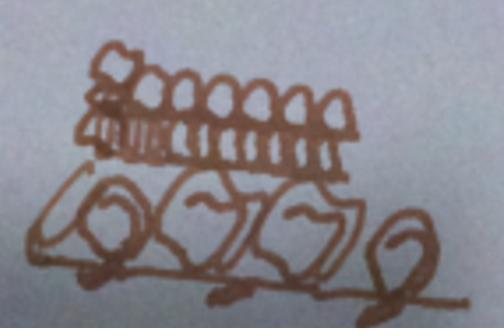

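Call:
{"api": "move", "payload": {"target": [[0,0,0,0,0,0,1,0,0,0,0.004267,0,0.192553,-0.9],[0,0,0,0,0,0,1,0,0,0,-0.002804,0,0.179064,-0.9],[0,0,0,0,0,0,1,-0.006698,0,0,-0.002804,0,0.179064,-0.9],[0,0,0,0,0,0,1,-0.008324,0,0,-0.002804,0,0.179064,-0.9]], "speed": [0.8,0.1,0.15,0.03]}}

Call:
{"api": "move", "payload": {"target": [[0,0,0,0,0,0,1,0,0,0,-0.002916,0,-0.005917,-0.9],[0,0,0,0,0,0,1,0,0,0,-0.000618,0,-0.005917,-0.9],[0,0,0,0,0,0,1,0,0,0,-0.00022,0,-0.006326,-0.9],[0,0,0,0,0,0,1,0,0,0,0.003893,0,0.005508,-0.9],[0,0,0,0,0,0,1,0,0,0,0.006487,0,0.007567,-0.9],[0,0,0,0,0,0,1,0,0,0,0.010119,0,0.012257,-0.9],[0,0,0,0,0,0,1,0,0,0,0.013752,0,0.016942,-0.9],[0,0,0,0,0,0,1,0,0,0,0.016347,0,0.019006,-0.9],[0,0,0,0,0,0,1,0,0,0,0.012233,0,0.007172,-0.9],[0,0,0,0,0,0,1,0,0,0,0.012631,0,0.006763,-0.9],[0,0,0,0,0,0,1,0,0,0,0.010332,0,0.006763,-0.9],[0,0,0,0,0,0,1,0,0,0,0.007417,0,0.000845,-0.9]], "speed": 0.12, "blend": 0.001}}

Call:
{"api": "move", "payload": {"target": [[0,0,0,0,0,0,1,0,0,0,-0.002916,0,-0.005922,-0.9],[0,0,0,0,0,0,1,0,0,0,-0.000618,0,-0.005922,-0.9],[0,0,0,0,0,0,1,0,0,0,-0.00022,0,-0.006326,-0.9],[0,0,0,0,0,0,1,0,0,0,0.003893,0,0.005508,-0.9],[0,0,0,0,0,0,1,0,0,0,0.006487,0,0.007567,-0.9],[0,0,0,0,0,0,1,0,0,0,0.01012,0,0.012257,-0.9],[0,0,0,0,0,0,1,0,0,0,0.015406,0,0.019276,-0.9],[0,0,0,0,0,0,1,0,0,0,0.01887,0,0.022311,-0.9],[0,0,0,0,0,0,1,0,0,0,0.014757,0,0.010477,-0.9],[0,0,0,0,0,0,1,0,0,0,0.015052,0,0.009757,-0.9],[0,0,0,0,0,0,1,0,0,0,0.012754,0,0.009757,-0.9],[0,0,0,0,0,0,1,0,0,0,0.008091,0,0.000922,-0.9],[0,0,0,0,0,0,1,0,0,0,0.002805,0,-0.006102,-0.9]], "speed": 0.12, "blend": 0.001}}

Call:
{"api": "move", "payload": {"target": [[0,0,0,0,0,0,1,0,0,0,-0.003464,0,-0.003035,-0.9],[0,0,0,0,0,0,1,0,0,0,0.000649,0,0.008799,-0.9],[0,0,0,0,0,0,1,0,0,0,0.000354,0,0.009519,-0.9],[0,0,0,0,0,0,1,0,0,0,0.002652,0,0.009519,-0.9],[0,0,0,0,0,0,1,0,0,0,0.007315,0,0.018359,-0.9],[0,0,0,0,0,0,1,0,0,0,0.01023,0,0.024276,-0.9],[0,0,0,0,0,0,1,0,0,0,0.007932,0,0.024276,-0.9],[0,0,0,0,0,0,1,0,0,0,0.007534,0,0.024685,-0.9],[0,0,0,0,0,0,1,0,0,0,0.003421,0,0.012851,-0.9],[0,0,0,0,0,0,1,0,0,0,0.000829,0,0.010787,-0.9],[0,0,0,0,0,0,1,0,0,0,-0.002805,0,0.006102,-0.9],[0,0,0,0,0,0,1,0,0,0,-0.006438,0,0.001412,-0.9]], "speed": 0.12, "blend": 0.001}}

Call:
{"api": "move", "payload": {"target": [[0,0,0,0,0,0,1,0,0,0,-0.002593,0,-0.002059,-0.9],[0,0,0,0,0,0,1,0,0,0,0.00152,0,0.009775,-0.9],[0,0,0,0,0,0,1,0,0,0,0.001123,0,0.01018,-0.9],[0,0,0,0,0,0,1,0,0,0,0.003421,0,0.01018,-0.9],[0,0,0,0,0,0,1,0,0,0,0.006336,0,0.016102,-0.9],[0,0,0,0,0,0,1,0,0,0,0.009252,0,0.022019,-0.9],[0,0,0,0,0,0,1,0,0,0,0.006953,0,0.022019,-0.9],[0,0,0,0,0,0,1,0,0,0,0.006556,0,0.022428,-0.9],[0,0,0,0,0,0,1,0,0,0,0.002443,0,0.010594,-0.9],[0,0,0,0,0,0,1,0,0,0,-0.003783,0,0.003844,-0.9],[0,0,0,0,0,0,1,0.0083,0,0,-0.003783,0,0.003844,-0.9]], "speed": [0.12,0.12,0.12,0.12,0.12,0.12,0.12,0.12,0.12,0.12,0.2], "blend": [0.001,0.001,0.001,0.001,0.001,0.001,0.001,0.001,0.001,0,0]}}

Call:
{"api": "move", "payload": {"target": [[0,0,0,0,0,0,1,0,0,0,-0.011112,0,-0.015362,-0.9],[0,0,0,0,0,0,1,0,0,0,-0.018184,0,-0.028851,-0.9],[0,0,0,0,0,0,1,-0.006673,0,0,-0.018184,0,-0.028851,-0.9],[0,0,0,0,0,0,1,-0.008429,0,0,-0.018184,0,-0.028851,-0.9]], "speed": [0.4,0.1,0.15,0.03]}}

Call:
{"api": "move", "payload": {"target": [[0,0,0,0,0,0,1,0,0,0,-0.001879,0,-0.004812,-0.9],[0,0,0,0,0,0,1,0,0,0,0.000419,0,-0.004812,-0.9],[0,0,0,0,0,0,1,0,0,0,0.001477,0,-0.006218,-0.9],[0,0,0,0,0,0,1,0,0,0,0.004419,0,0.004564,-0.9],[0,0,0,0,0,0,1,0,0,0,0.006871,0,0.005845,-0.9],[0,0,0,0,0,0,1,0,0,0,0.009745,0,0.009505,-0.9],[0,0,0,0,0,0,1,0,0,0,0.010984,0,0.013268,-0.9],[0,0,0,0,0,0,1,0,0,0,0.008686,0,0.013268,-0.9],[0,0,0,0,0,0,1,0,0,0,0.007627,0,0.014675,-0.9],[0,0,0,0,0,0,1,0,0,0,0.004685,0,0.003893,-0.9],[0,0,0,0,0,0,1,0,0,0,0.002433,0,0.002782,-0.9],[0,0,0,0,0,0,1,0,0,0,0,0,0,-0.9],[0,0,0,0,0,0,1,0.0084,0,0,0,0,0,-0.9]], "speed": [0.12,0.12,0.12,0.12,0.12,0.12,0.12,0.12,0.12,0.12,0.12,0.12,0.2], "blend": [0.001,0.001,0.001,0.001,0.001,0.001,0.001,0.001,0.001,0.001,0.001,0,0]}}

Call:
{"api": "move", "payload": {"target": [[0,0,0,0,0,0,1,0,0,0,-0.013597,0,0.002226,-0.9],[0,0,0,0,0,0,1,0,0,0,-0.006526,0,-0.011263,-0.9],[0,0,0,0,0,0,1,-0.006647,0,0,-0.006526,0,-0.011263,-0.9],[0,0,0,0,0,0,1,-0.008462,0,0,-0.006526,0,-0.011263,-0.9],[0,0,0,0,0,0,1,-0.008462,0,0,-0.003333,0,-0.01214,-0.9],[0,0,0,0,0,0,1,0,0,0,-0.003333,0,-0.01214,-0.9],[0,0,0,0,0,0,1,0,0,0,-0.003333,0,-0.18,-0.9]], "speed": [0.3,0.1,0.15,0.03,0.08,0.2,0.8], "blend": [0,0,0,0,0,0.02,0], "cameras": ["cam_above"]}}

Call:
{"api": "zoom_image", "payload": {"camera": "cam_above", "region": [215, 285, 315, 370]}}

Scene clock: 467.00 s.
left_arm: end_effector_position=(+0.2778, +0.5401, +0.3138) grip_measured=+1.000 grip_effort_nm=0.00 end_effector_quat_wxyz=(+0.776, -0.181, +0.556, +0.238) | right_arm: end_effector_position=(+0.3145, +0.1019, +0.0855) grip_measured=-0.642 grip_effort_nm=-1.03 end_effector_quat_wxyz=(+0.526, -0.487, +0.503, +0.483)
Joint names: [wrist pitch, wrist roll, shoulder, wrist yaw, elbow, waist]
Joint positions: left_arm=[1.011 -0.014 1.02 -0.01 0.332 0.595 0.094] | right_arm=[1.335 -0.005 2.382 -0.815 1.077 0.714 0.017]
Joint torques (N m): left_arm=[1.54 0.01 -4.21 0.07 7.1 0.4] | right_arm=[1.39 -0.03 -8.5 -0.11 3.63 -0.4]
Heat: left arm: 41 °C; right arm: 42 °C.
Joint targets: left_arm=[1.021 -0.015 1.000 -0.002 0.340 0.600] | right_arm=[1.326 -0.008 2.389 -0.826 1.073 0.709]
move: done

Scene clock: 469.80 s.
left_arm: end_effector_position=(+0.2778, +0.5401, +0.3138) grip_measured=+1.000 grip_effort_nm=0.00 end_effector_quat_wxyz=(+0.776, -0.181, +0.556, +0.238) | right_arm: end_effector_position=(+0.3245, +0.1020, +0.0857) grip_measured=-0.642 grip_effort_nm=-1.03 end_effector_quat_wxyz=(+0.540, -0.471, +0.517, +0.468)
Joint names: [wrist pitch, wrist roll, shoulder, wrist yaw, elbow, waist]
Joint positions: left_arm=[1.011 -0.014 1.02 -0.01 0.332 0.595 0.094] | right_arm=[1.334 -0.005 2.382 -0.751 1.077 0.717 0.017]
Joint torques (N m): left_arm=[1.55 0.04 -4.31 0.06 7.02 0.36] | right_arm=[1.42 -0.03 -8.53 -0.12 3.64 -0.54]
Heat: left arm: 41 °C; right arm: 42 °C.
Joint targets: left_arm=[1.021 -0.015 1.000 -0.002 0.340 0.600] | right_arm=[1.326 -0.008 2.389 -0.763 1.073 0.711]
move: done

Scene clock: 473.27 s.
left_arm: end_effector_position=(+0.2778, +0.5401, +0.3138) grip_measured=+1.000 grip_effort_nm=0.00 end_effector_quat_wxyz=(+0.776, -0.181, +0.556, +0.238) | right_arm: end_effector_position=(+0.3350, +0.0969, +0.0857) grip_measured=-0.642 grip_effort_nm=-1.03 end_effector_quat_wxyz=(+0.549, -0.460, +0.526, +0.457)
Joint names: [wrist pitch, wrist roll, shoulder, wrist yaw, elbow, waist]
Joint positions: left_arm=[1.011 -0.014 1.02 -0.01 0.332 0.595 0.094] | right_arm=[1.334 -0.005 2.382 -0.725 1.077 0.704 0.017]
Joint torques (N m): left_arm=[1.55 0.02 -4.25 0.05 6.94 0.35] | right_arm=[1.43 -0.03 -8.54 -0.11 3.66 -0.54]
Heat: left arm: 41 °C; right arm: 42 °C.
Joint targets: left_arm=[1.021 -0.015 1.000 -0.002 0.340 0.600] | right_arm=[1.326 -0.008 2.389 -0.739 1.073 0.698]
move: done

Scene clock: 476.23 s.
left_arm: end_effector_position=(+0.2778, +0.5401, +0.3138) grip_measured=+1.000 grip_effort_nm=0.00 end_effector_quat_wxyz=(+0.776, -0.181, +0.556, +0.238) | right_arm: end_effector_position=(+0.3239, +0.0992, +0.0855) grip_measured=-0.642 grip_effort_nm=-1.03 end_effector_quat_wxyz=(+0.536, -0.476, +0.513, +0.472)
Joint names: [wrist pitch, wrist roll, shoulder, wrist yaw, elbow, waist]
Joint positions: left_arm=[1.011 -0.014 1.02 -0.01 0.332 0.595 0.094] | right_arm=[1.334 -0.005 2.382 -0.78 1.077 0.707 0.017]
Joint torques (N m): left_arm=[1.53 0.08 -4.18 0.06 6.89 0.46] | right_arm=[1.41 -0.03 -8.53 -0.11 3.63 -0.57]
Heat: left arm: 41 °C; right arm: 42 °C.
Joint targets: left_arm=[1.021 -0.015 1.000 -0.002 0.340 0.600] | right_arm=[1.326 -0.008 2.389 -0.794 1.073 0.701]
move: done

Scene clock: 479.63 s.
left_arm: end_effector_position=(+0.2778, +0.5401, +0.3138) grip_measured=+1.000 grip_effort_nm=0.00 end_effector_quat_wxyz=(+0.776, -0.181, +0.556, +0.238) | right_arm: end_effector_position=(+0.3137, +0.1022, +0.0914) grip_measured=-0.642 grip_effort_nm=-1.03 end_effector_quat_wxyz=(+0.536, -0.488, +0.491, +0.483)
Joint names: [wrist pitch, wrist roll, shoulder, wrist yaw, elbow, waist]
Joint positions: left_arm=[1.011 -0.014 1.02 -0.01 0.332 0.595 0.094] | right_arm=[1.365 -0.005 2.382 -0.815 1.077 0.715 0.017]
Joint torques (N m): left_arm=[1.53 0.06 -4.21 0.1 6.9 0.32] | right_arm=[1.75 -0.03 -8.5 -0.09 3.62 -0.54]
Heat: left arm: 41 °C; right arm: 42 °C.
Joint targets: left_arm=[1.021 -0.015 1.000 -0.002 0.340 0.600] | right_arm=[1.397 -0.008 2.389 -0.826 1.073 0.709]
move: done

Scene clock: 483.40 s.
left_arm: end_effector_position=(+0.2778, +0.5401, +0.3138) grip_measured=+1.000 grip_effort_nm=0.00 end_effector_quat_wxyz=(+0.776, -0.181, +0.556, +0.238) | right_arm: end_effector_position=(+0.3143, +0.0818, +0.0849) grip_measured=-0.642 grip_effort_nm=-1.03 end_effector_quat_wxyz=(+0.504, -0.511, +0.480, +0.505)
Joint names: [wrist pitch, wrist roll, shoulder, wrist yaw, elbow, waist]
Joint positions: left_arm=[1.011 -0.014 1.02 -0.01 0.332 0.595 0.094] | right_arm=[1.335 -0.005 2.382 -0.969 1.077 0.65 0.017]
Joint torques (N m): left_arm=[1.52 0.04 -4.3 0.09 7.06 0.35] | right_arm=[1.32 -0.03 -8.46 -0.1 3.54 -0.39]
Heat: left arm: 41 °C; right arm: 42 °C.
Joint targets: left_arm=[1.021 -0.015 1.000 -0.002 0.340 0.600] | right_arm=[1.325 -0.008 2.389 -0.980 1.073 0.645]
move: done

Scene clock: 486.60 s.
left_arm: end_effector_position=(+0.2778, +0.5401, +0.3138) grip_measured=+1.000 grip_effort_nm=0.00 end_effector_quat_wxyz=(+0.776, -0.181, +0.556, +0.238) | right_arm: end_effector_position=(+0.3135, +0.0821, +0.0902) grip_measured=-0.642 grip_effort_nm=-1.03 end_effector_quat_wxyz=(+0.514, -0.513, +0.469, +0.503)
Joint names: [wrist pitch, wrist roll, shoulder, wrist yaw, elbow, waist]
Joint positions: left_arm=[1.011 -0.014 1.02 -0.01 0.332 0.595 0.094] | right_arm=[1.366 -0.005 2.382 -0.969 1.077 0.651 0.017]
Joint torques (N m): left_arm=[1.58 0.04 -4.19 0.07 7.12 0.53] | right_arm=[1.67 -0.03 -8.43 -0.08 3.54 -0.55]
Heat: left arm: 41 °C; right arm: 42 °C.
Joint targets: left_arm=[1.021 -0.015 1.000 -0.002 0.340 0.600] | right_arm=[1.396 -0.008 2.389 -0.980 1.073 0.645]
move: done

Scene clock: 492.67 s.
left_arm: end_effector_position=(+0.2778, +0.5401, +0.3138) grip_measured=+1.000 grip_effort_nm=0.00 end_effector_quat_wxyz=(+0.776, -0.181, +0.556, +0.238) | right_arm: end_effector_position=(+0.4489, -0.0771, +0.0900) grip_measured=-0.642 grip_effort_nm=-1.03 end_effector_quat_wxyz=(+0.599, -0.417, +0.557, +0.398)
Joint names: [wrist pitch, wrist roll, shoulder, wrist yaw, elbow, waist]
Joint positions: left_arm=[1.011 -0.014 1.02 -0.01 0.332 0.595 0.094] | right_arm=[1.367 -0.005 2.382 -1.002 1.077 0.242 0.017]
Joint torques (N m): left_arm=[1.53 0.05 -4.36 0.1 6.98 0.39] | right_arm=[1.68 -0.03 -8.4 -0.05 3.47 0.18]
Heat: left arm: 41 °C; right arm: 42 °C.
Joint targets: left_arm=[1.021 -0.015 1.000 -0.002 0.340 0.600] | right_arm=[1.396 -0.008 2.389 -1.008 1.073 0.245]
move: done
Images, in order (width x height): cam_above 672x504.

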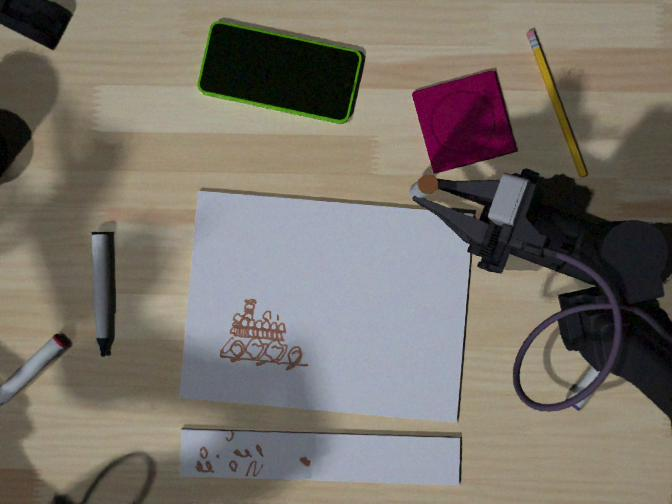

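Scaled by 5.040 from the camera's 672x504 image, which has a finer 960x720 frame.

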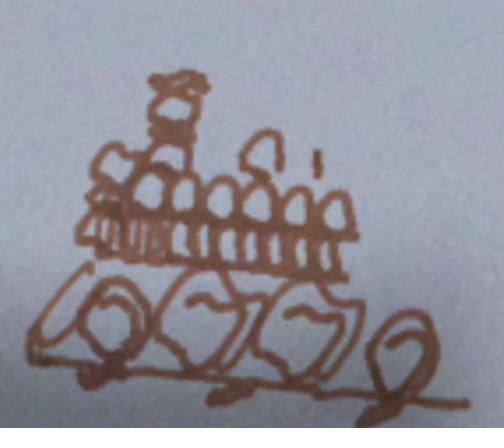

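Call:
{"api": "move", "payload": {"target": [[0,0,0,0,0,0,1,0,0,0,-0.017711,0,0.172613,-0.9],[0,0,0,0,0,0,1,0,0,0,-0.024782,0,0.159124,-0.9],[0,0,0,0,0,0,1,-0.006883,0,0,-0.024782,0,0.159124,-0.9],[0,0,0,0,0,0,1,-0.00858,0,0,-0.024782,0,0.159124,-0.9],[0,0,0,0,0,0,1,-0.00858,0,0,-0.027292,0,0.155276,-0.9]], "speed": [0.8,0.1,0.15,0.03,0.12]}}

Call:
{"api": "move", "payload": {"target": [[0,0,0,0,0,0,1,0,0,0,-0.000764,0,-0.002593,-0.9],[0,0,0,0,0,0,1,0,0,0,0.001534,0,-0.002593,-0.9],[0,0,0,0,0,0,1,0,0,0,0.002373,0,-0.005232,-0.9],[0,0,0,0,0,0,1,0,0,0,0.004506,0,-0.006366,-0.9],[0,0,0,0,0,0,1,0,0,0,0.006295,0,0.003661,-0.9],[0,0,0,0,0,0,1,0,0,0,0.008474,0,0.004795,-0.9],[0,0,0,0,0,0,1,0,0,0,0.009423,0,0.007638,-0.9],[0,0,0,0,0,0,1,0,0,0,0.007125,0,0.007638,-0.9],[0,0,0,0,0,0,1,0,0,0,0.006393,0,0.010129,-0.9],[0,0,0,0,0,0,1,0,0,0,0.004153,0,0.011411,-0.9],[0,0,0,0,0,0,1,0,0,0,0.002364,0,0.001384,-0.9],[0,0,0,0,0,0,1,0,0,0,0.001068,0,0.001021,-0.9],[0,0,0,0,0,0,1,0,0,0,0,0,0,-0.9],[0,0,0,0,0,0,1,-0.000027,0,0,-0.004575,0,-0.007034,-0.9]], "speed": 0.12, "blend": 0.001}}

Call:
{"api": "move", "payload": {"target": [[0,0,0,0,0,0,1,0,0,0,-0.000764,0,-0.002593,-0.9],[0,0,0,0,0,0,1,0,0,0,0.001534,0,-0.002593,-0.9],[0,0,0,0,0,0,1,0,0,0,0.002373,0,-0.005232,-0.9],[0,0,0,0,0,0,1,0,0,0,0.004506,0,-0.006366,-0.9],[0,0,0,0,0,0,1,0,0,0,0.006295,0,0.003661,-0.9],[0,0,0,0,0,0,1,0,0,0,0.008474,0,0.004795,-0.9],[0,0,0,0,0,0,1,0,0,0,0.009423,0,0.007638,-0.9],[0,0,0,0,0,0,1,0,0,0,0.007125,0,0.007638,-0.9],[0,0,0,0,0,0,1,0,0,0,0.006393,0,0.010129,-0.9],[0,0,0,0,0,0,1,0,0,0,0.004153,0,0.011411,-0.9],[0,0,0,0,0,0,1,0,0,0,0.002364,0,0.001384,-0.9],[0,0,0,0,0,0,1,0,0,0,0.001068,0,0.001021,-0.9],[0,0,0,0,0,0,1,0,0,0,0,0,0,-0.9],[0,0,0,0,0,0,1,-0.000027,0,0,-0.004462,0,-0.006886,-0.9]], "speed": 0.12, "blend": 0.001}}

Call:
{"api": "move", "payload": {"target": [[0,0,0,0,0,0,1,0,0,0,-0.000764,0,-0.002593,-0.9],[0,0,0,0,0,0,1,0,0,0,0.001534,0,-0.002593,-0.9],[0,0,0,0,0,0,1,0,0,0,0.002373,0,-0.005232,-0.9],[0,0,0,0,0,0,1,0,0,0,0.004506,0,-0.006366,-0.9],[0,0,0,0,0,0,1,0,0,0,0.006295,0,0.003661,-0.9],[0,0,0,0,0,0,1,0,0,0,0.008474,0,0.004795,-0.9],[0,0,0,0,0,0,1,0,0,0,0.009423,0,0.007638,-0.9],[0,0,0,0,0,0,1,0,0,0,0.007125,0,0.007638,-0.9],[0,0,0,0,0,0,1,0,0,0,0.006393,0,0.010129,-0.9],[0,0,0,0,0,0,1,0,0,0,0.004153,0,0.011411,-0.9],[0,0,0,0,0,0,1,0,0,0,0.002364,0,0.001384,-0.9],[0,0,0,0,0,0,1,0,0,0,0.001068,0,0.001021,-0.9],[0,0,0,0,0,0,1,0,0,0,0,0,0,-0.9],[0,0,0,0,0,0,1,-0.000027,0,0,-0.004019,0,-0.006225,-0.9]], "speed": 0.12, "blend": 0.001}}

Call:
{"api": "move", "payload": {"target": [[0,0,0,0,0,0,1,0,0,0,-0.000764,0,-0.002593,-0.9],[0,0,0,0,0,0,1,0,0,0,0.001534,0,-0.002593,-0.9],[0,0,0,0,0,0,1,0,0,0,0.002373,0,-0.005232,-0.9],[0,0,0,0,0,0,1,0,0,0,0.004506,0,-0.006366,-0.9],[0,0,0,0,0,0,1,0,0,0,0.006295,0,0.003661,-0.9],[0,0,0,0,0,0,1,0,0,0,0.008474,0,0.004795,-0.9],[0,0,0,0,0,0,1,0,0,0,0.009423,0,0.007638,-0.9],[0,0,0,0,0,0,1,0,0,0,0.007125,0,0.007638,-0.9],[0,0,0,0,0,0,1,0,0,0,0.006393,0,0.010129,-0.9],[0,0,0,0,0,0,1,0,0,0,0.004153,0,0.011411,-0.9],[0,0,0,0,0,0,1,0,0,0,0.002364,0,0.001384,-0.9],[0,0,0,0,0,0,1,0,0,0,0.001068,0,0.001021,-0.9],[0,0,0,0,0,0,1,0,0,0,0,0,0,-0.9],[0,0,0,0,0,0,1,-0.000027,0,0,-0.001646,0,-0.002557,-0.9]], "speed": 0.12, "blend": 0.001}}

Call:
{"api": "move", "payload": {"target": [[0,0,0,0,0,0,1,0.0086,0,0,0,0,0,-0.9],[0,0,0,0,0,0,1,0.0086,0,0,0.029922,0,0.036646,-0.9],[0,0,0,0,0,0,1,0.0086,0,0,0.022851,0,0.023157,-0.9],[0,0,0,0,0,0,1,0.001803,0,0,0.022851,0,0.023157,-0.9],[0,0,0,0,0,0,1,0.000118,0,0,0.022851,0,0.023157,-0.9],[0,0,0,0,0,0,1,0.000118,0,0,0.01994,0,0.018586,-0.9]], "speed": [0.2,0.4,0.1,0.15,0.03,0.12], "blend": [0.02,0,0,0,0,0]}}

Call:
{"api": "move", "payload": {"target": [[0,0,0,0,0,0,1,0,0,0,-0.001265,0,-0.003741,-0.9],[0,0,0,0,0,0,1,0,0,0,0.001033,0,-0.003741,-0.9],[0,0,0,0,0,0,1,0,0,0,0.002247,0,-0.005477,-0.9],[0,0,0,0,0,0,1,0,0,0,0.004163,0,0.004604,-0.9],[0,0,0,0,0,0,1,0,0,0,0.006093,0,0.005616,-0.9],[0,0,0,0,0,0,1,0,0,0,0.007797,0,0.008063,-0.9],[0,0,0,0,0,0,1,0,0,0,0.00848,0,0.010744,-0.9],[0,0,0,0,0,0,1,0,0,0,0.006181,0,0.010744,-0.9],[0,0,0,0,0,0,1,0,0,0,0.004968,0,0.01248,-0.9],[0,0,0,0,0,0,1,0,0,0,0.003052,0,0.002399,-0.9],[0,0,0,0,0,0,1,0,0,0,0.001459,0,0.001687,-0.9],[0,0,0,0,0,0,1,0,0,0,0,0,0,-0.9],[0,0,0,0,0,0,1,-0.000027,0,0,-0.004631,0,-0.007303,-0.9]], "speed": 0.12, "blend": 0.001}}

Call:
{"api": "move", "payload": {"target": [[0,0,0,0,0,0,1,0,0,0,-0.001265,0,-0.003741,-0.9],[0,0,0,0,0,0,1,0,0,0,0.001033,0,-0.003741,-0.9],[0,0,0,0,0,0,1,0,0,0,0.002247,0,-0.005477,-0.9],[0,0,0,0,0,0,1,0,0,0,0.004163,0,0.004604,-0.9],[0,0,0,0,0,0,1,0,0,0,0.006093,0,0.005616,-0.9],[0,0,0,0,0,0,1,0,0,0,0.007797,0,0.008063,-0.9],[0,0,0,0,0,0,1,0,0,0,0.00848,0,0.010744,-0.9],[0,0,0,0,0,0,1,0,0,0,0.006181,0,0.010744,-0.9],[0,0,0,0,0,0,1,0,0,0,0.004968,0,0.01248,-0.9],[0,0,0,0,0,0,1,0,0,0,0.003052,0,0.002399,-0.9],[0,0,0,0,0,0,1,0,0,0,0.001459,0,0.001687,-0.9],[0,0,0,0,0,0,1,0,0,0,0,0,0,-0.9],[0,0,0,0,0,0,1,-0.000027,0,0,-0.004508,0,-0.007149,-0.9]], "speed": 0.12, "blend": 0.001}}

Call:
{"api": "move", "payload": {"target": [[0,0,0,0,0,0,1,0,0,0,-0.001265,0,-0.003741,-0.9],[0,0,0,0,0,0,1,0,0,0,0.001033,0,-0.003741,-0.9],[0,0,0,0,0,0,1,0,0,0,0.002247,0,-0.005477,-0.9],[0,0,0,0,0,0,1,0,0,0,0.004163,0,0.004604,-0.9],[0,0,0,0,0,0,1,0,0,0,0.006093,0,0.005616,-0.9],[0,0,0,0,0,0,1,0,0,0,0.007797,0,0.008063,-0.9],[0,0,0,0,0,0,1,0,0,0,0.00848,0,0.010744,-0.9],[0,0,0,0,0,0,1,0,0,0,0.006181,0,0.010744,-0.9],[0,0,0,0,0,0,1,0,0,0,0.004968,0,0.01248,-0.9],[0,0,0,0,0,0,1,0,0,0,0.003052,0,0.002399,-0.9],[0,0,0,0,0,0,1,0,0,0,0.001459,0,0.001687,-0.9],[0,0,0,0,0,0,1,0,0,0,0,0,0,-0.9],[0,0,0,0,0,0,1,-0.000027,0,0,-0.004052,0,-0.00646,-0.9]], "speed": 0.12, "blend": 0.001}}

Call:
{"api": "move", "payload": {"target": [[0,0,0,0,0,0,1,0,0,0,-0.001265,0,-0.003741,-0.9],[0,0,0,0,0,0,1,0,0,0,0.001033,0,-0.003741,-0.9],[0,0,0,0,0,0,1,0,0,0,0.002247,0,-0.005477,-0.9],[0,0,0,0,0,0,1,0,0,0,0.004163,0,0.004604,-0.9],[0,0,0,0,0,0,1,0,0,0,0.006093,0,0.005616,-0.9],[0,0,0,0,0,0,1,0,0,0,0.007797,0,0.008063,-0.9],[0,0,0,0,0,0,1,0,0,0,0.00848,0,0.010744,-0.9],[0,0,0,0,0,0,1,0,0,0,0.006181,0,0.010744,-0.9],[0,0,0,0,0,0,1,0,0,0,0.004968,0,0.01248,-0.9],[0,0,0,0,0,0,1,0,0,0,0.003052,0,0.002399,-0.9],[0,0,0,0,0,0,1,0,0,0,0.001459,0,0.001687,-0.9],[0,0,0,0,0,0,1,0,0,0,0,0,0,-0.9],[0,0,0,0,0,0,1,0,0,0,-0.001657,0,-0.002653,-0.9]], "speed": 0.12, "blend": 0.001}}

Call:
{"api": "move", "payload": {"target": [[0,0,0,0,0,0,1,0.0086,0,0,0,0,0,-0.9],[0,0,0,0,0,0,1,0.0086,0,0,0,0,-0.13,-0.9]], "speed": [0.2,0.8], "blend": [0.02,0], "cameras": ["cam_above"]}}

Call:
{"api": "zoom_image", "payload": {"camera": "cam_above", "region": [215, 285, 335, 385]}}

Scene clock: 502.90 s.
left_arm: end_effector_position=(+0.2778, +0.5401, +0.3138) grip_measured=+1.000 grip_effort_nm=0.00 end_effector_quat_wxyz=(+0.776, -0.181, +0.556, +0.238) | right_arm: end_effector_position=(+0.2904, +0.0592, +0.0837) grip_measured=-0.642 grip_effort_nm=-1.03 end_effector_quat_wxyz=(-0.449, +0.560, -0.426, -0.551)
Joint names: [wrist pitch, wrist roll, shoulder, wrist yaw, elbow, waist]
Joint positions: left_arm=[1.011 -0.014 1.02 -0.01 0.332 0.595 0.094] | right_arm=[1.336 -0.005 2.382 -1.226 1.077 0.596 0.017]
Joint torques (N m): left_arm=[1.56 0.05 -4.26 0.07 6.99 0.35] | right_arm=[1.17 -0.03 -8.34 -0.13 3.38 -0.54]
Heat: left arm: 41 °C; right arm: 42 °C.
Joint targets: left_arm=[1.021 -0.015 1.000 -0.002 0.340 0.600] | right_arm=[1.324 -0.008 2.389 -1.240 1.073 0.590]
move: done

Scene clock: 505.27 s.
left_arm: end_effector_position=(+0.2778, +0.5401, +0.3138) grip_measured=+1.000 grip_effort_nm=0.00 end_effector_quat_wxyz=(+0.776, -0.181, +0.556, +0.238) | right_arm: end_effector_position=(+0.2899, +0.0529, +0.0834) grip_measured=-0.642 grip_effort_nm=-1.03 end_effector_quat_wxyz=(-0.443, +0.565, -0.420, -0.555)
Joint names: [wrist pitch, wrist roll, shoulder, wrist yaw, elbow, waist]
Joint positions: left_arm=[1.011 -0.014 1.02 -0.01 0.332 0.595 0.094] | right_arm=[1.335 -0.005 2.382 -1.264 1.077 0.581 0.017]
Joint torques (N m): left_arm=[1.53 0.05 -4.31 0.09 6.99 0.49] | right_arm=[1.15 -0.03 -8.31 -0.15 3.37 -0.54]
Heat: left arm: 41 °C; right arm: 42 °C.
Joint targets: left_arm=[1.021 -0.015 1.000 -0.002 0.340 0.600] | right_arm=[1.323 -0.008 2.389 -1.279 1.073 0.574]
move: done

Scene clock: 507.63 s.
left_arm: end_effector_position=(+0.2778, +0.5401, +0.3138) grip_measured=+1.000 grip_effort_nm=0.00 end_effector_quat_wxyz=(+0.776, -0.181, +0.556, +0.238) | right_arm: end_effector_position=(+0.2894, +0.0467, +0.0833) grip_measured=-0.642 grip_effort_nm=-1.03 end_effector_quat_wxyz=(-0.437, +0.570, -0.414, -0.560)
Joint names: [wrist pitch, wrist roll, shoulder, wrist yaw, elbow, waist]
Joint positions: left_arm=[1.011 -0.014 1.02 -0.01 0.332 0.595 0.094] | right_arm=[1.335 -0.005 2.382 -1.301 1.077 0.565 0.017]
Joint torques (N m): left_arm=[1.58 0.04 -4.26 0.1 7.1 0.42] | right_arm=[1.13 -0.03 -8.29 -0.14 3.34 -0.54]
Heat: left arm: 41 °C; right arm: 42 °C.
Joint targets: left_arm=[1.021 -0.015 1.000 -0.002 0.340 0.600] | right_arm=[1.323 -0.008 2.389 -1.317 1.073 0.559]
move: done

Scene clock: 509.97 s.
left_arm: end_effector_position=(+0.2778, +0.5401, +0.3138) grip_measured=+1.000 grip_effort_nm=0.00 end_effector_quat_wxyz=(+0.776, -0.181, +0.556, +0.238) | right_arm: end_effector_position=(+0.2890, +0.0408, +0.0831) grip_measured=-0.642 grip_effort_nm=-1.03 end_effector_quat_wxyz=(-0.431, +0.574, -0.409, -0.564)
Joint names: [wrist pitch, wrist roll, shoulder, wrist yaw, elbow, waist]
Joint positions: left_arm=[1.011 -0.014 1.02 -0.01 0.332 0.595 0.094] | right_arm=[1.335 -0.005 2.382 -1.335 1.077 0.551 0.017]
Joint torques (N m): left_arm=[1.54 0.04 -4.23 0.07 7.08 0.46] | right_arm=[1.11 -0.03 -8.27 -0.15 3.33 -0.54]
Heat: left arm: 41 °C; right arm: 41 °C.
Joint targets: left_arm=[1.021 -0.015 1.000 -0.002 0.340 0.600] | right_arm=[1.323 -0.007 2.389 -1.351 1.073 0.545]
move: done

Scene clock: 512.13 s.
left_arm: end_effector_position=(+0.2778, +0.5401, +0.3138) grip_measured=+1.000 grip_effort_nm=0.00 end_effector_quat_wxyz=(+0.776, -0.181, +0.556, +0.238) | right_arm: end_effector_position=(+0.2887, +0.0385, +0.0830) grip_measured=-0.642 grip_effort_nm=-1.03 end_effector_quat_wxyz=(-0.429, +0.576, -0.407, -0.565)
Joint names: [wrist pitch, wrist roll, shoulder, wrist yaw, elbow, waist]
Joint positions: left_arm=[1.011 -0.014 1.02 -0.01 0.332 0.595 0.094] | right_arm=[1.335 -0.005 2.382 -1.348 1.077 0.546 0.017]
Joint torques (N m): left_arm=[1.51 0.06 -4.33 0.08 6.99 0.49] | right_arm=[1.1 -0.03 -8.27 -0.17 3.32 -0.55]
Heat: left arm: 41 °C; right arm: 41 °C.
Joint targets: left_arm=[1.021 -0.015 1.000 -0.002 0.340 0.600] | right_arm=[1.323 -0.007 2.389 -1.365 1.073 0.540]
move: done

Scene clock: 517.13 s.
left_arm: end_effector_position=(+0.2778, +0.5401, +0.3138) grip_measured=+1.000 grip_effort_nm=0.00 end_effector_quat_wxyz=(+0.776, -0.181, +0.556, +0.238) | right_arm: end_effector_position=(+0.3018, +0.0581, +0.0839) grip_measured=-0.642 grip_effort_nm=-1.03 end_effector_quat_wxyz=(-0.464, +0.548, -0.441, -0.539)
Joint names: [wrist pitch, wrist roll, shoulder, wrist yaw, elbow, waist]
Joint positions: left_arm=[1.011 -0.014 1.02 -0.01 0.332 0.595 0.094] | right_arm=[1.335 -0.005 2.382 -1.182 1.077 0.587 0.017]
Joint torques (N m): left_arm=[1.56 0.06 -4.27 0.07 7.02 0.42] | right_arm=[1.2 -0.03 -8.36 -0.14 3.41 -0.55]
Heat: left arm: 41 °C; right arm: 41 °C.
Joint targets: left_arm=[1.021 -0.015 1.000 -0.002 0.340 0.600] | right_arm=[1.324 -0.007 2.389 -1.196 1.073 0.581]
move: done

Scene clock: 519.47 s.
left_arm: end_effector_position=(+0.2778, +0.5401, +0.3138) grip_measured=+1.000 grip_effort_nm=0.00 end_effector_quat_wxyz=(+0.776, -0.181, +0.556, +0.238) | right_arm: end_effector_position=(+0.3014, +0.0518, +0.0837) grip_measured=-0.642 grip_effort_nm=-1.03 end_effector_quat_wxyz=(-0.458, +0.553, -0.435, -0.544)
Joint names: [wrist pitch, wrist roll, shoulder, wrist yaw, elbow, waist]
Joint positions: left_arm=[1.011 -0.014 1.02 -0.01 0.332 0.595 0.094] | right_arm=[1.335 -0.005 2.382 -1.221 1.077 0.571 0.017]
Joint torques (N m): left_arm=[1.58 0.05 -4.44 0.06 7.06 0.32] | right_arm=[1.18 -0.04 -8.34 -0.13 3.4 -0.53]
Heat: left arm: 41 °C; right arm: 41 °C.
Joint targets: left_arm=[1.021 -0.015 1.000 -0.002 0.340 0.600] | right_arm=[1.324 -0.007 2.389 -1.235 1.073 0.565]
move: done

Scene clock: 521.77 s.
left_arm: end_effector_position=(+0.2778, +0.5401, +0.3138) grip_measured=+1.000 grip_effort_nm=0.00 end_effector_quat_wxyz=(+0.776, -0.181, +0.556, +0.238) | right_arm: end_effector_position=(+0.3008, +0.0455, +0.0835) grip_measured=-0.642 grip_effort_nm=-1.03 end_effector_quat_wxyz=(-0.452, +0.558, -0.429, -0.548)
Joint names: [wrist pitch, wrist roll, shoulder, wrist yaw, elbow, waist]
Joint positions: left_arm=[1.011 -0.014 1.02 -0.01 0.332 0.595 0.094] | right_arm=[1.335 -0.005 2.382 -1.258 1.077 0.555 0.017]
Joint torques (N m): left_arm=[1.53 0.03 -4.15 0.05 6.89 0.38] | right_arm=[1.16 -0.03 -8.31 -0.15 3.36 -0.55]
Heat: left arm: 41 °C; right arm: 41 °C.
Joint targets: left_arm=[1.021 -0.015 1.000 -0.002 0.340 0.600] | right_arm=[1.323 -0.007 2.389 -1.273 1.073 0.549]
move: done

Scene clock: 524.03 s.
left_arm: end_effector_position=(+0.2778, +0.5401, +0.3138) grip_measured=+1.000 grip_effort_nm=0.00 end_effector_quat_wxyz=(+0.776, -0.181, +0.556, +0.238) | right_arm: end_effector_position=(+0.3004, +0.0397, +0.0833) grip_measured=-0.642 grip_effort_nm=-1.03 end_effector_quat_wxyz=(-0.446, +0.562, -0.424, -0.552)
Joint names: [wrist pitch, wrist roll, shoulder, wrist yaw, elbow, waist]
Joint positions: left_arm=[1.011 -0.014 1.02 -0.01 0.332 0.595 0.094] | right_arm=[1.335 -0.005 2.382 -1.292 1.077 0.541 0.017]
Joint torques (N m): left_arm=[1.53 0.04 -4.3 0.05 6.98 0.42] | right_arm=[1.14 -0.03 -8.31 -0.14 3.34 -0.54]
Heat: left arm: 41 °C; right arm: 41 °C.
Joint targets: left_arm=[1.021 -0.015 1.000 -0.002 0.340 0.600] | right_arm=[1.323 -0.008 2.389 -1.307 1.073 0.534]
move: done

Scene clock: 526.13 s.
left_arm: end_effector_position=(+0.2778, +0.5401, +0.3138) grip_measured=+1.000 grip_effort_nm=0.00 end_effector_quat_wxyz=(+0.776, -0.181, +0.556, +0.238) | right_arm: end_effector_position=(+0.3002, +0.0373, +0.0832) grip_measured=-0.642 grip_effort_nm=-1.03 end_effector_quat_wxyz=(-0.444, +0.564, -0.421, -0.554)
Joint names: [wrist pitch, wrist roll, shoulder, wrist yaw, elbow, waist]
Joint positions: left_arm=[1.011 -0.014 1.02 -0.01 0.332 0.595 0.094] | right_arm=[1.335 -0.005 2.382 -1.306 1.077 0.535 0.017]
Joint torques (N m): left_arm=[1.55 0.04 -4.21 0.08 6.89 0.4] | right_arm=[1.13 -0.03 -8.29 -0.17 3.34 -0.54]
Heat: left arm: 41 °C; right arm: 41 °C.
Joint targets: left_arm=[1.021 -0.015 1.000 -0.002 0.340 0.600] | right_arm=[1.323 -0.008 2.389 -1.321 1.073 0.529]
move: done

Scene clock: 527.60 s.
left_arm: end_effector_position=(+0.2778, +0.5401, +0.3138) grip_measured=+1.000 grip_effort_nm=0.00 end_effector_quat_wxyz=(+0.776, -0.181, +0.556, +0.238) | right_arm: end_effector_position=(+0.3948, -0.0680, +0.0872) grip_measured=-0.642 grip_effort_nm=-1.03 end_effector_quat_wxyz=(+0.529, -0.504, +0.487, +0.478)
Joint names: [wrist pitch, wrist roll, shoulder, wrist yaw, elbow, waist]
Joint positions: left_arm=[1.011 -0.014 1.02 -0.01 0.332 0.595 0.094] | right_arm=[1.369 -0.005 2.382 -1.314 1.077 0.239 0.017]
Joint torques (N m): left_arm=[1.56 0.03 -4.23 0.07 7.01 0.38] | right_arm=[1.46 -0.03 -8.28 -0.05 3.32 -0.06]
Heat: left arm: 41 °C; right arm: 41 °C.
Joint targets: left_arm=[1.021 -0.015 1.000 -0.002 0.340 0.600] | right_arm=[1.396 -0.008 2.389 -1.321 1.073 0.239]
move: done
Images, in order (width x height): cam_above 672x504.

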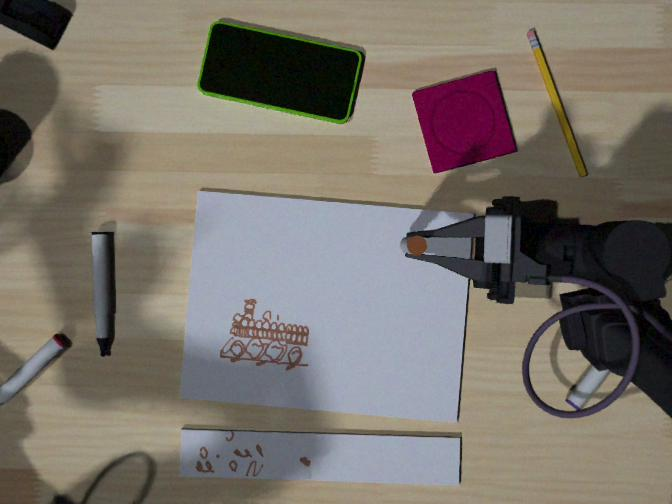

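Scaled by 4.200 from the camera's 672x504 image, which has a finer 960x720 frame.

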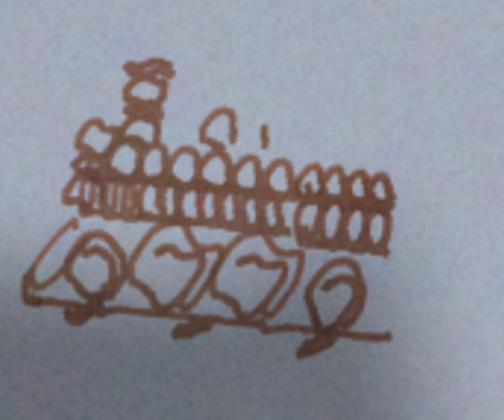

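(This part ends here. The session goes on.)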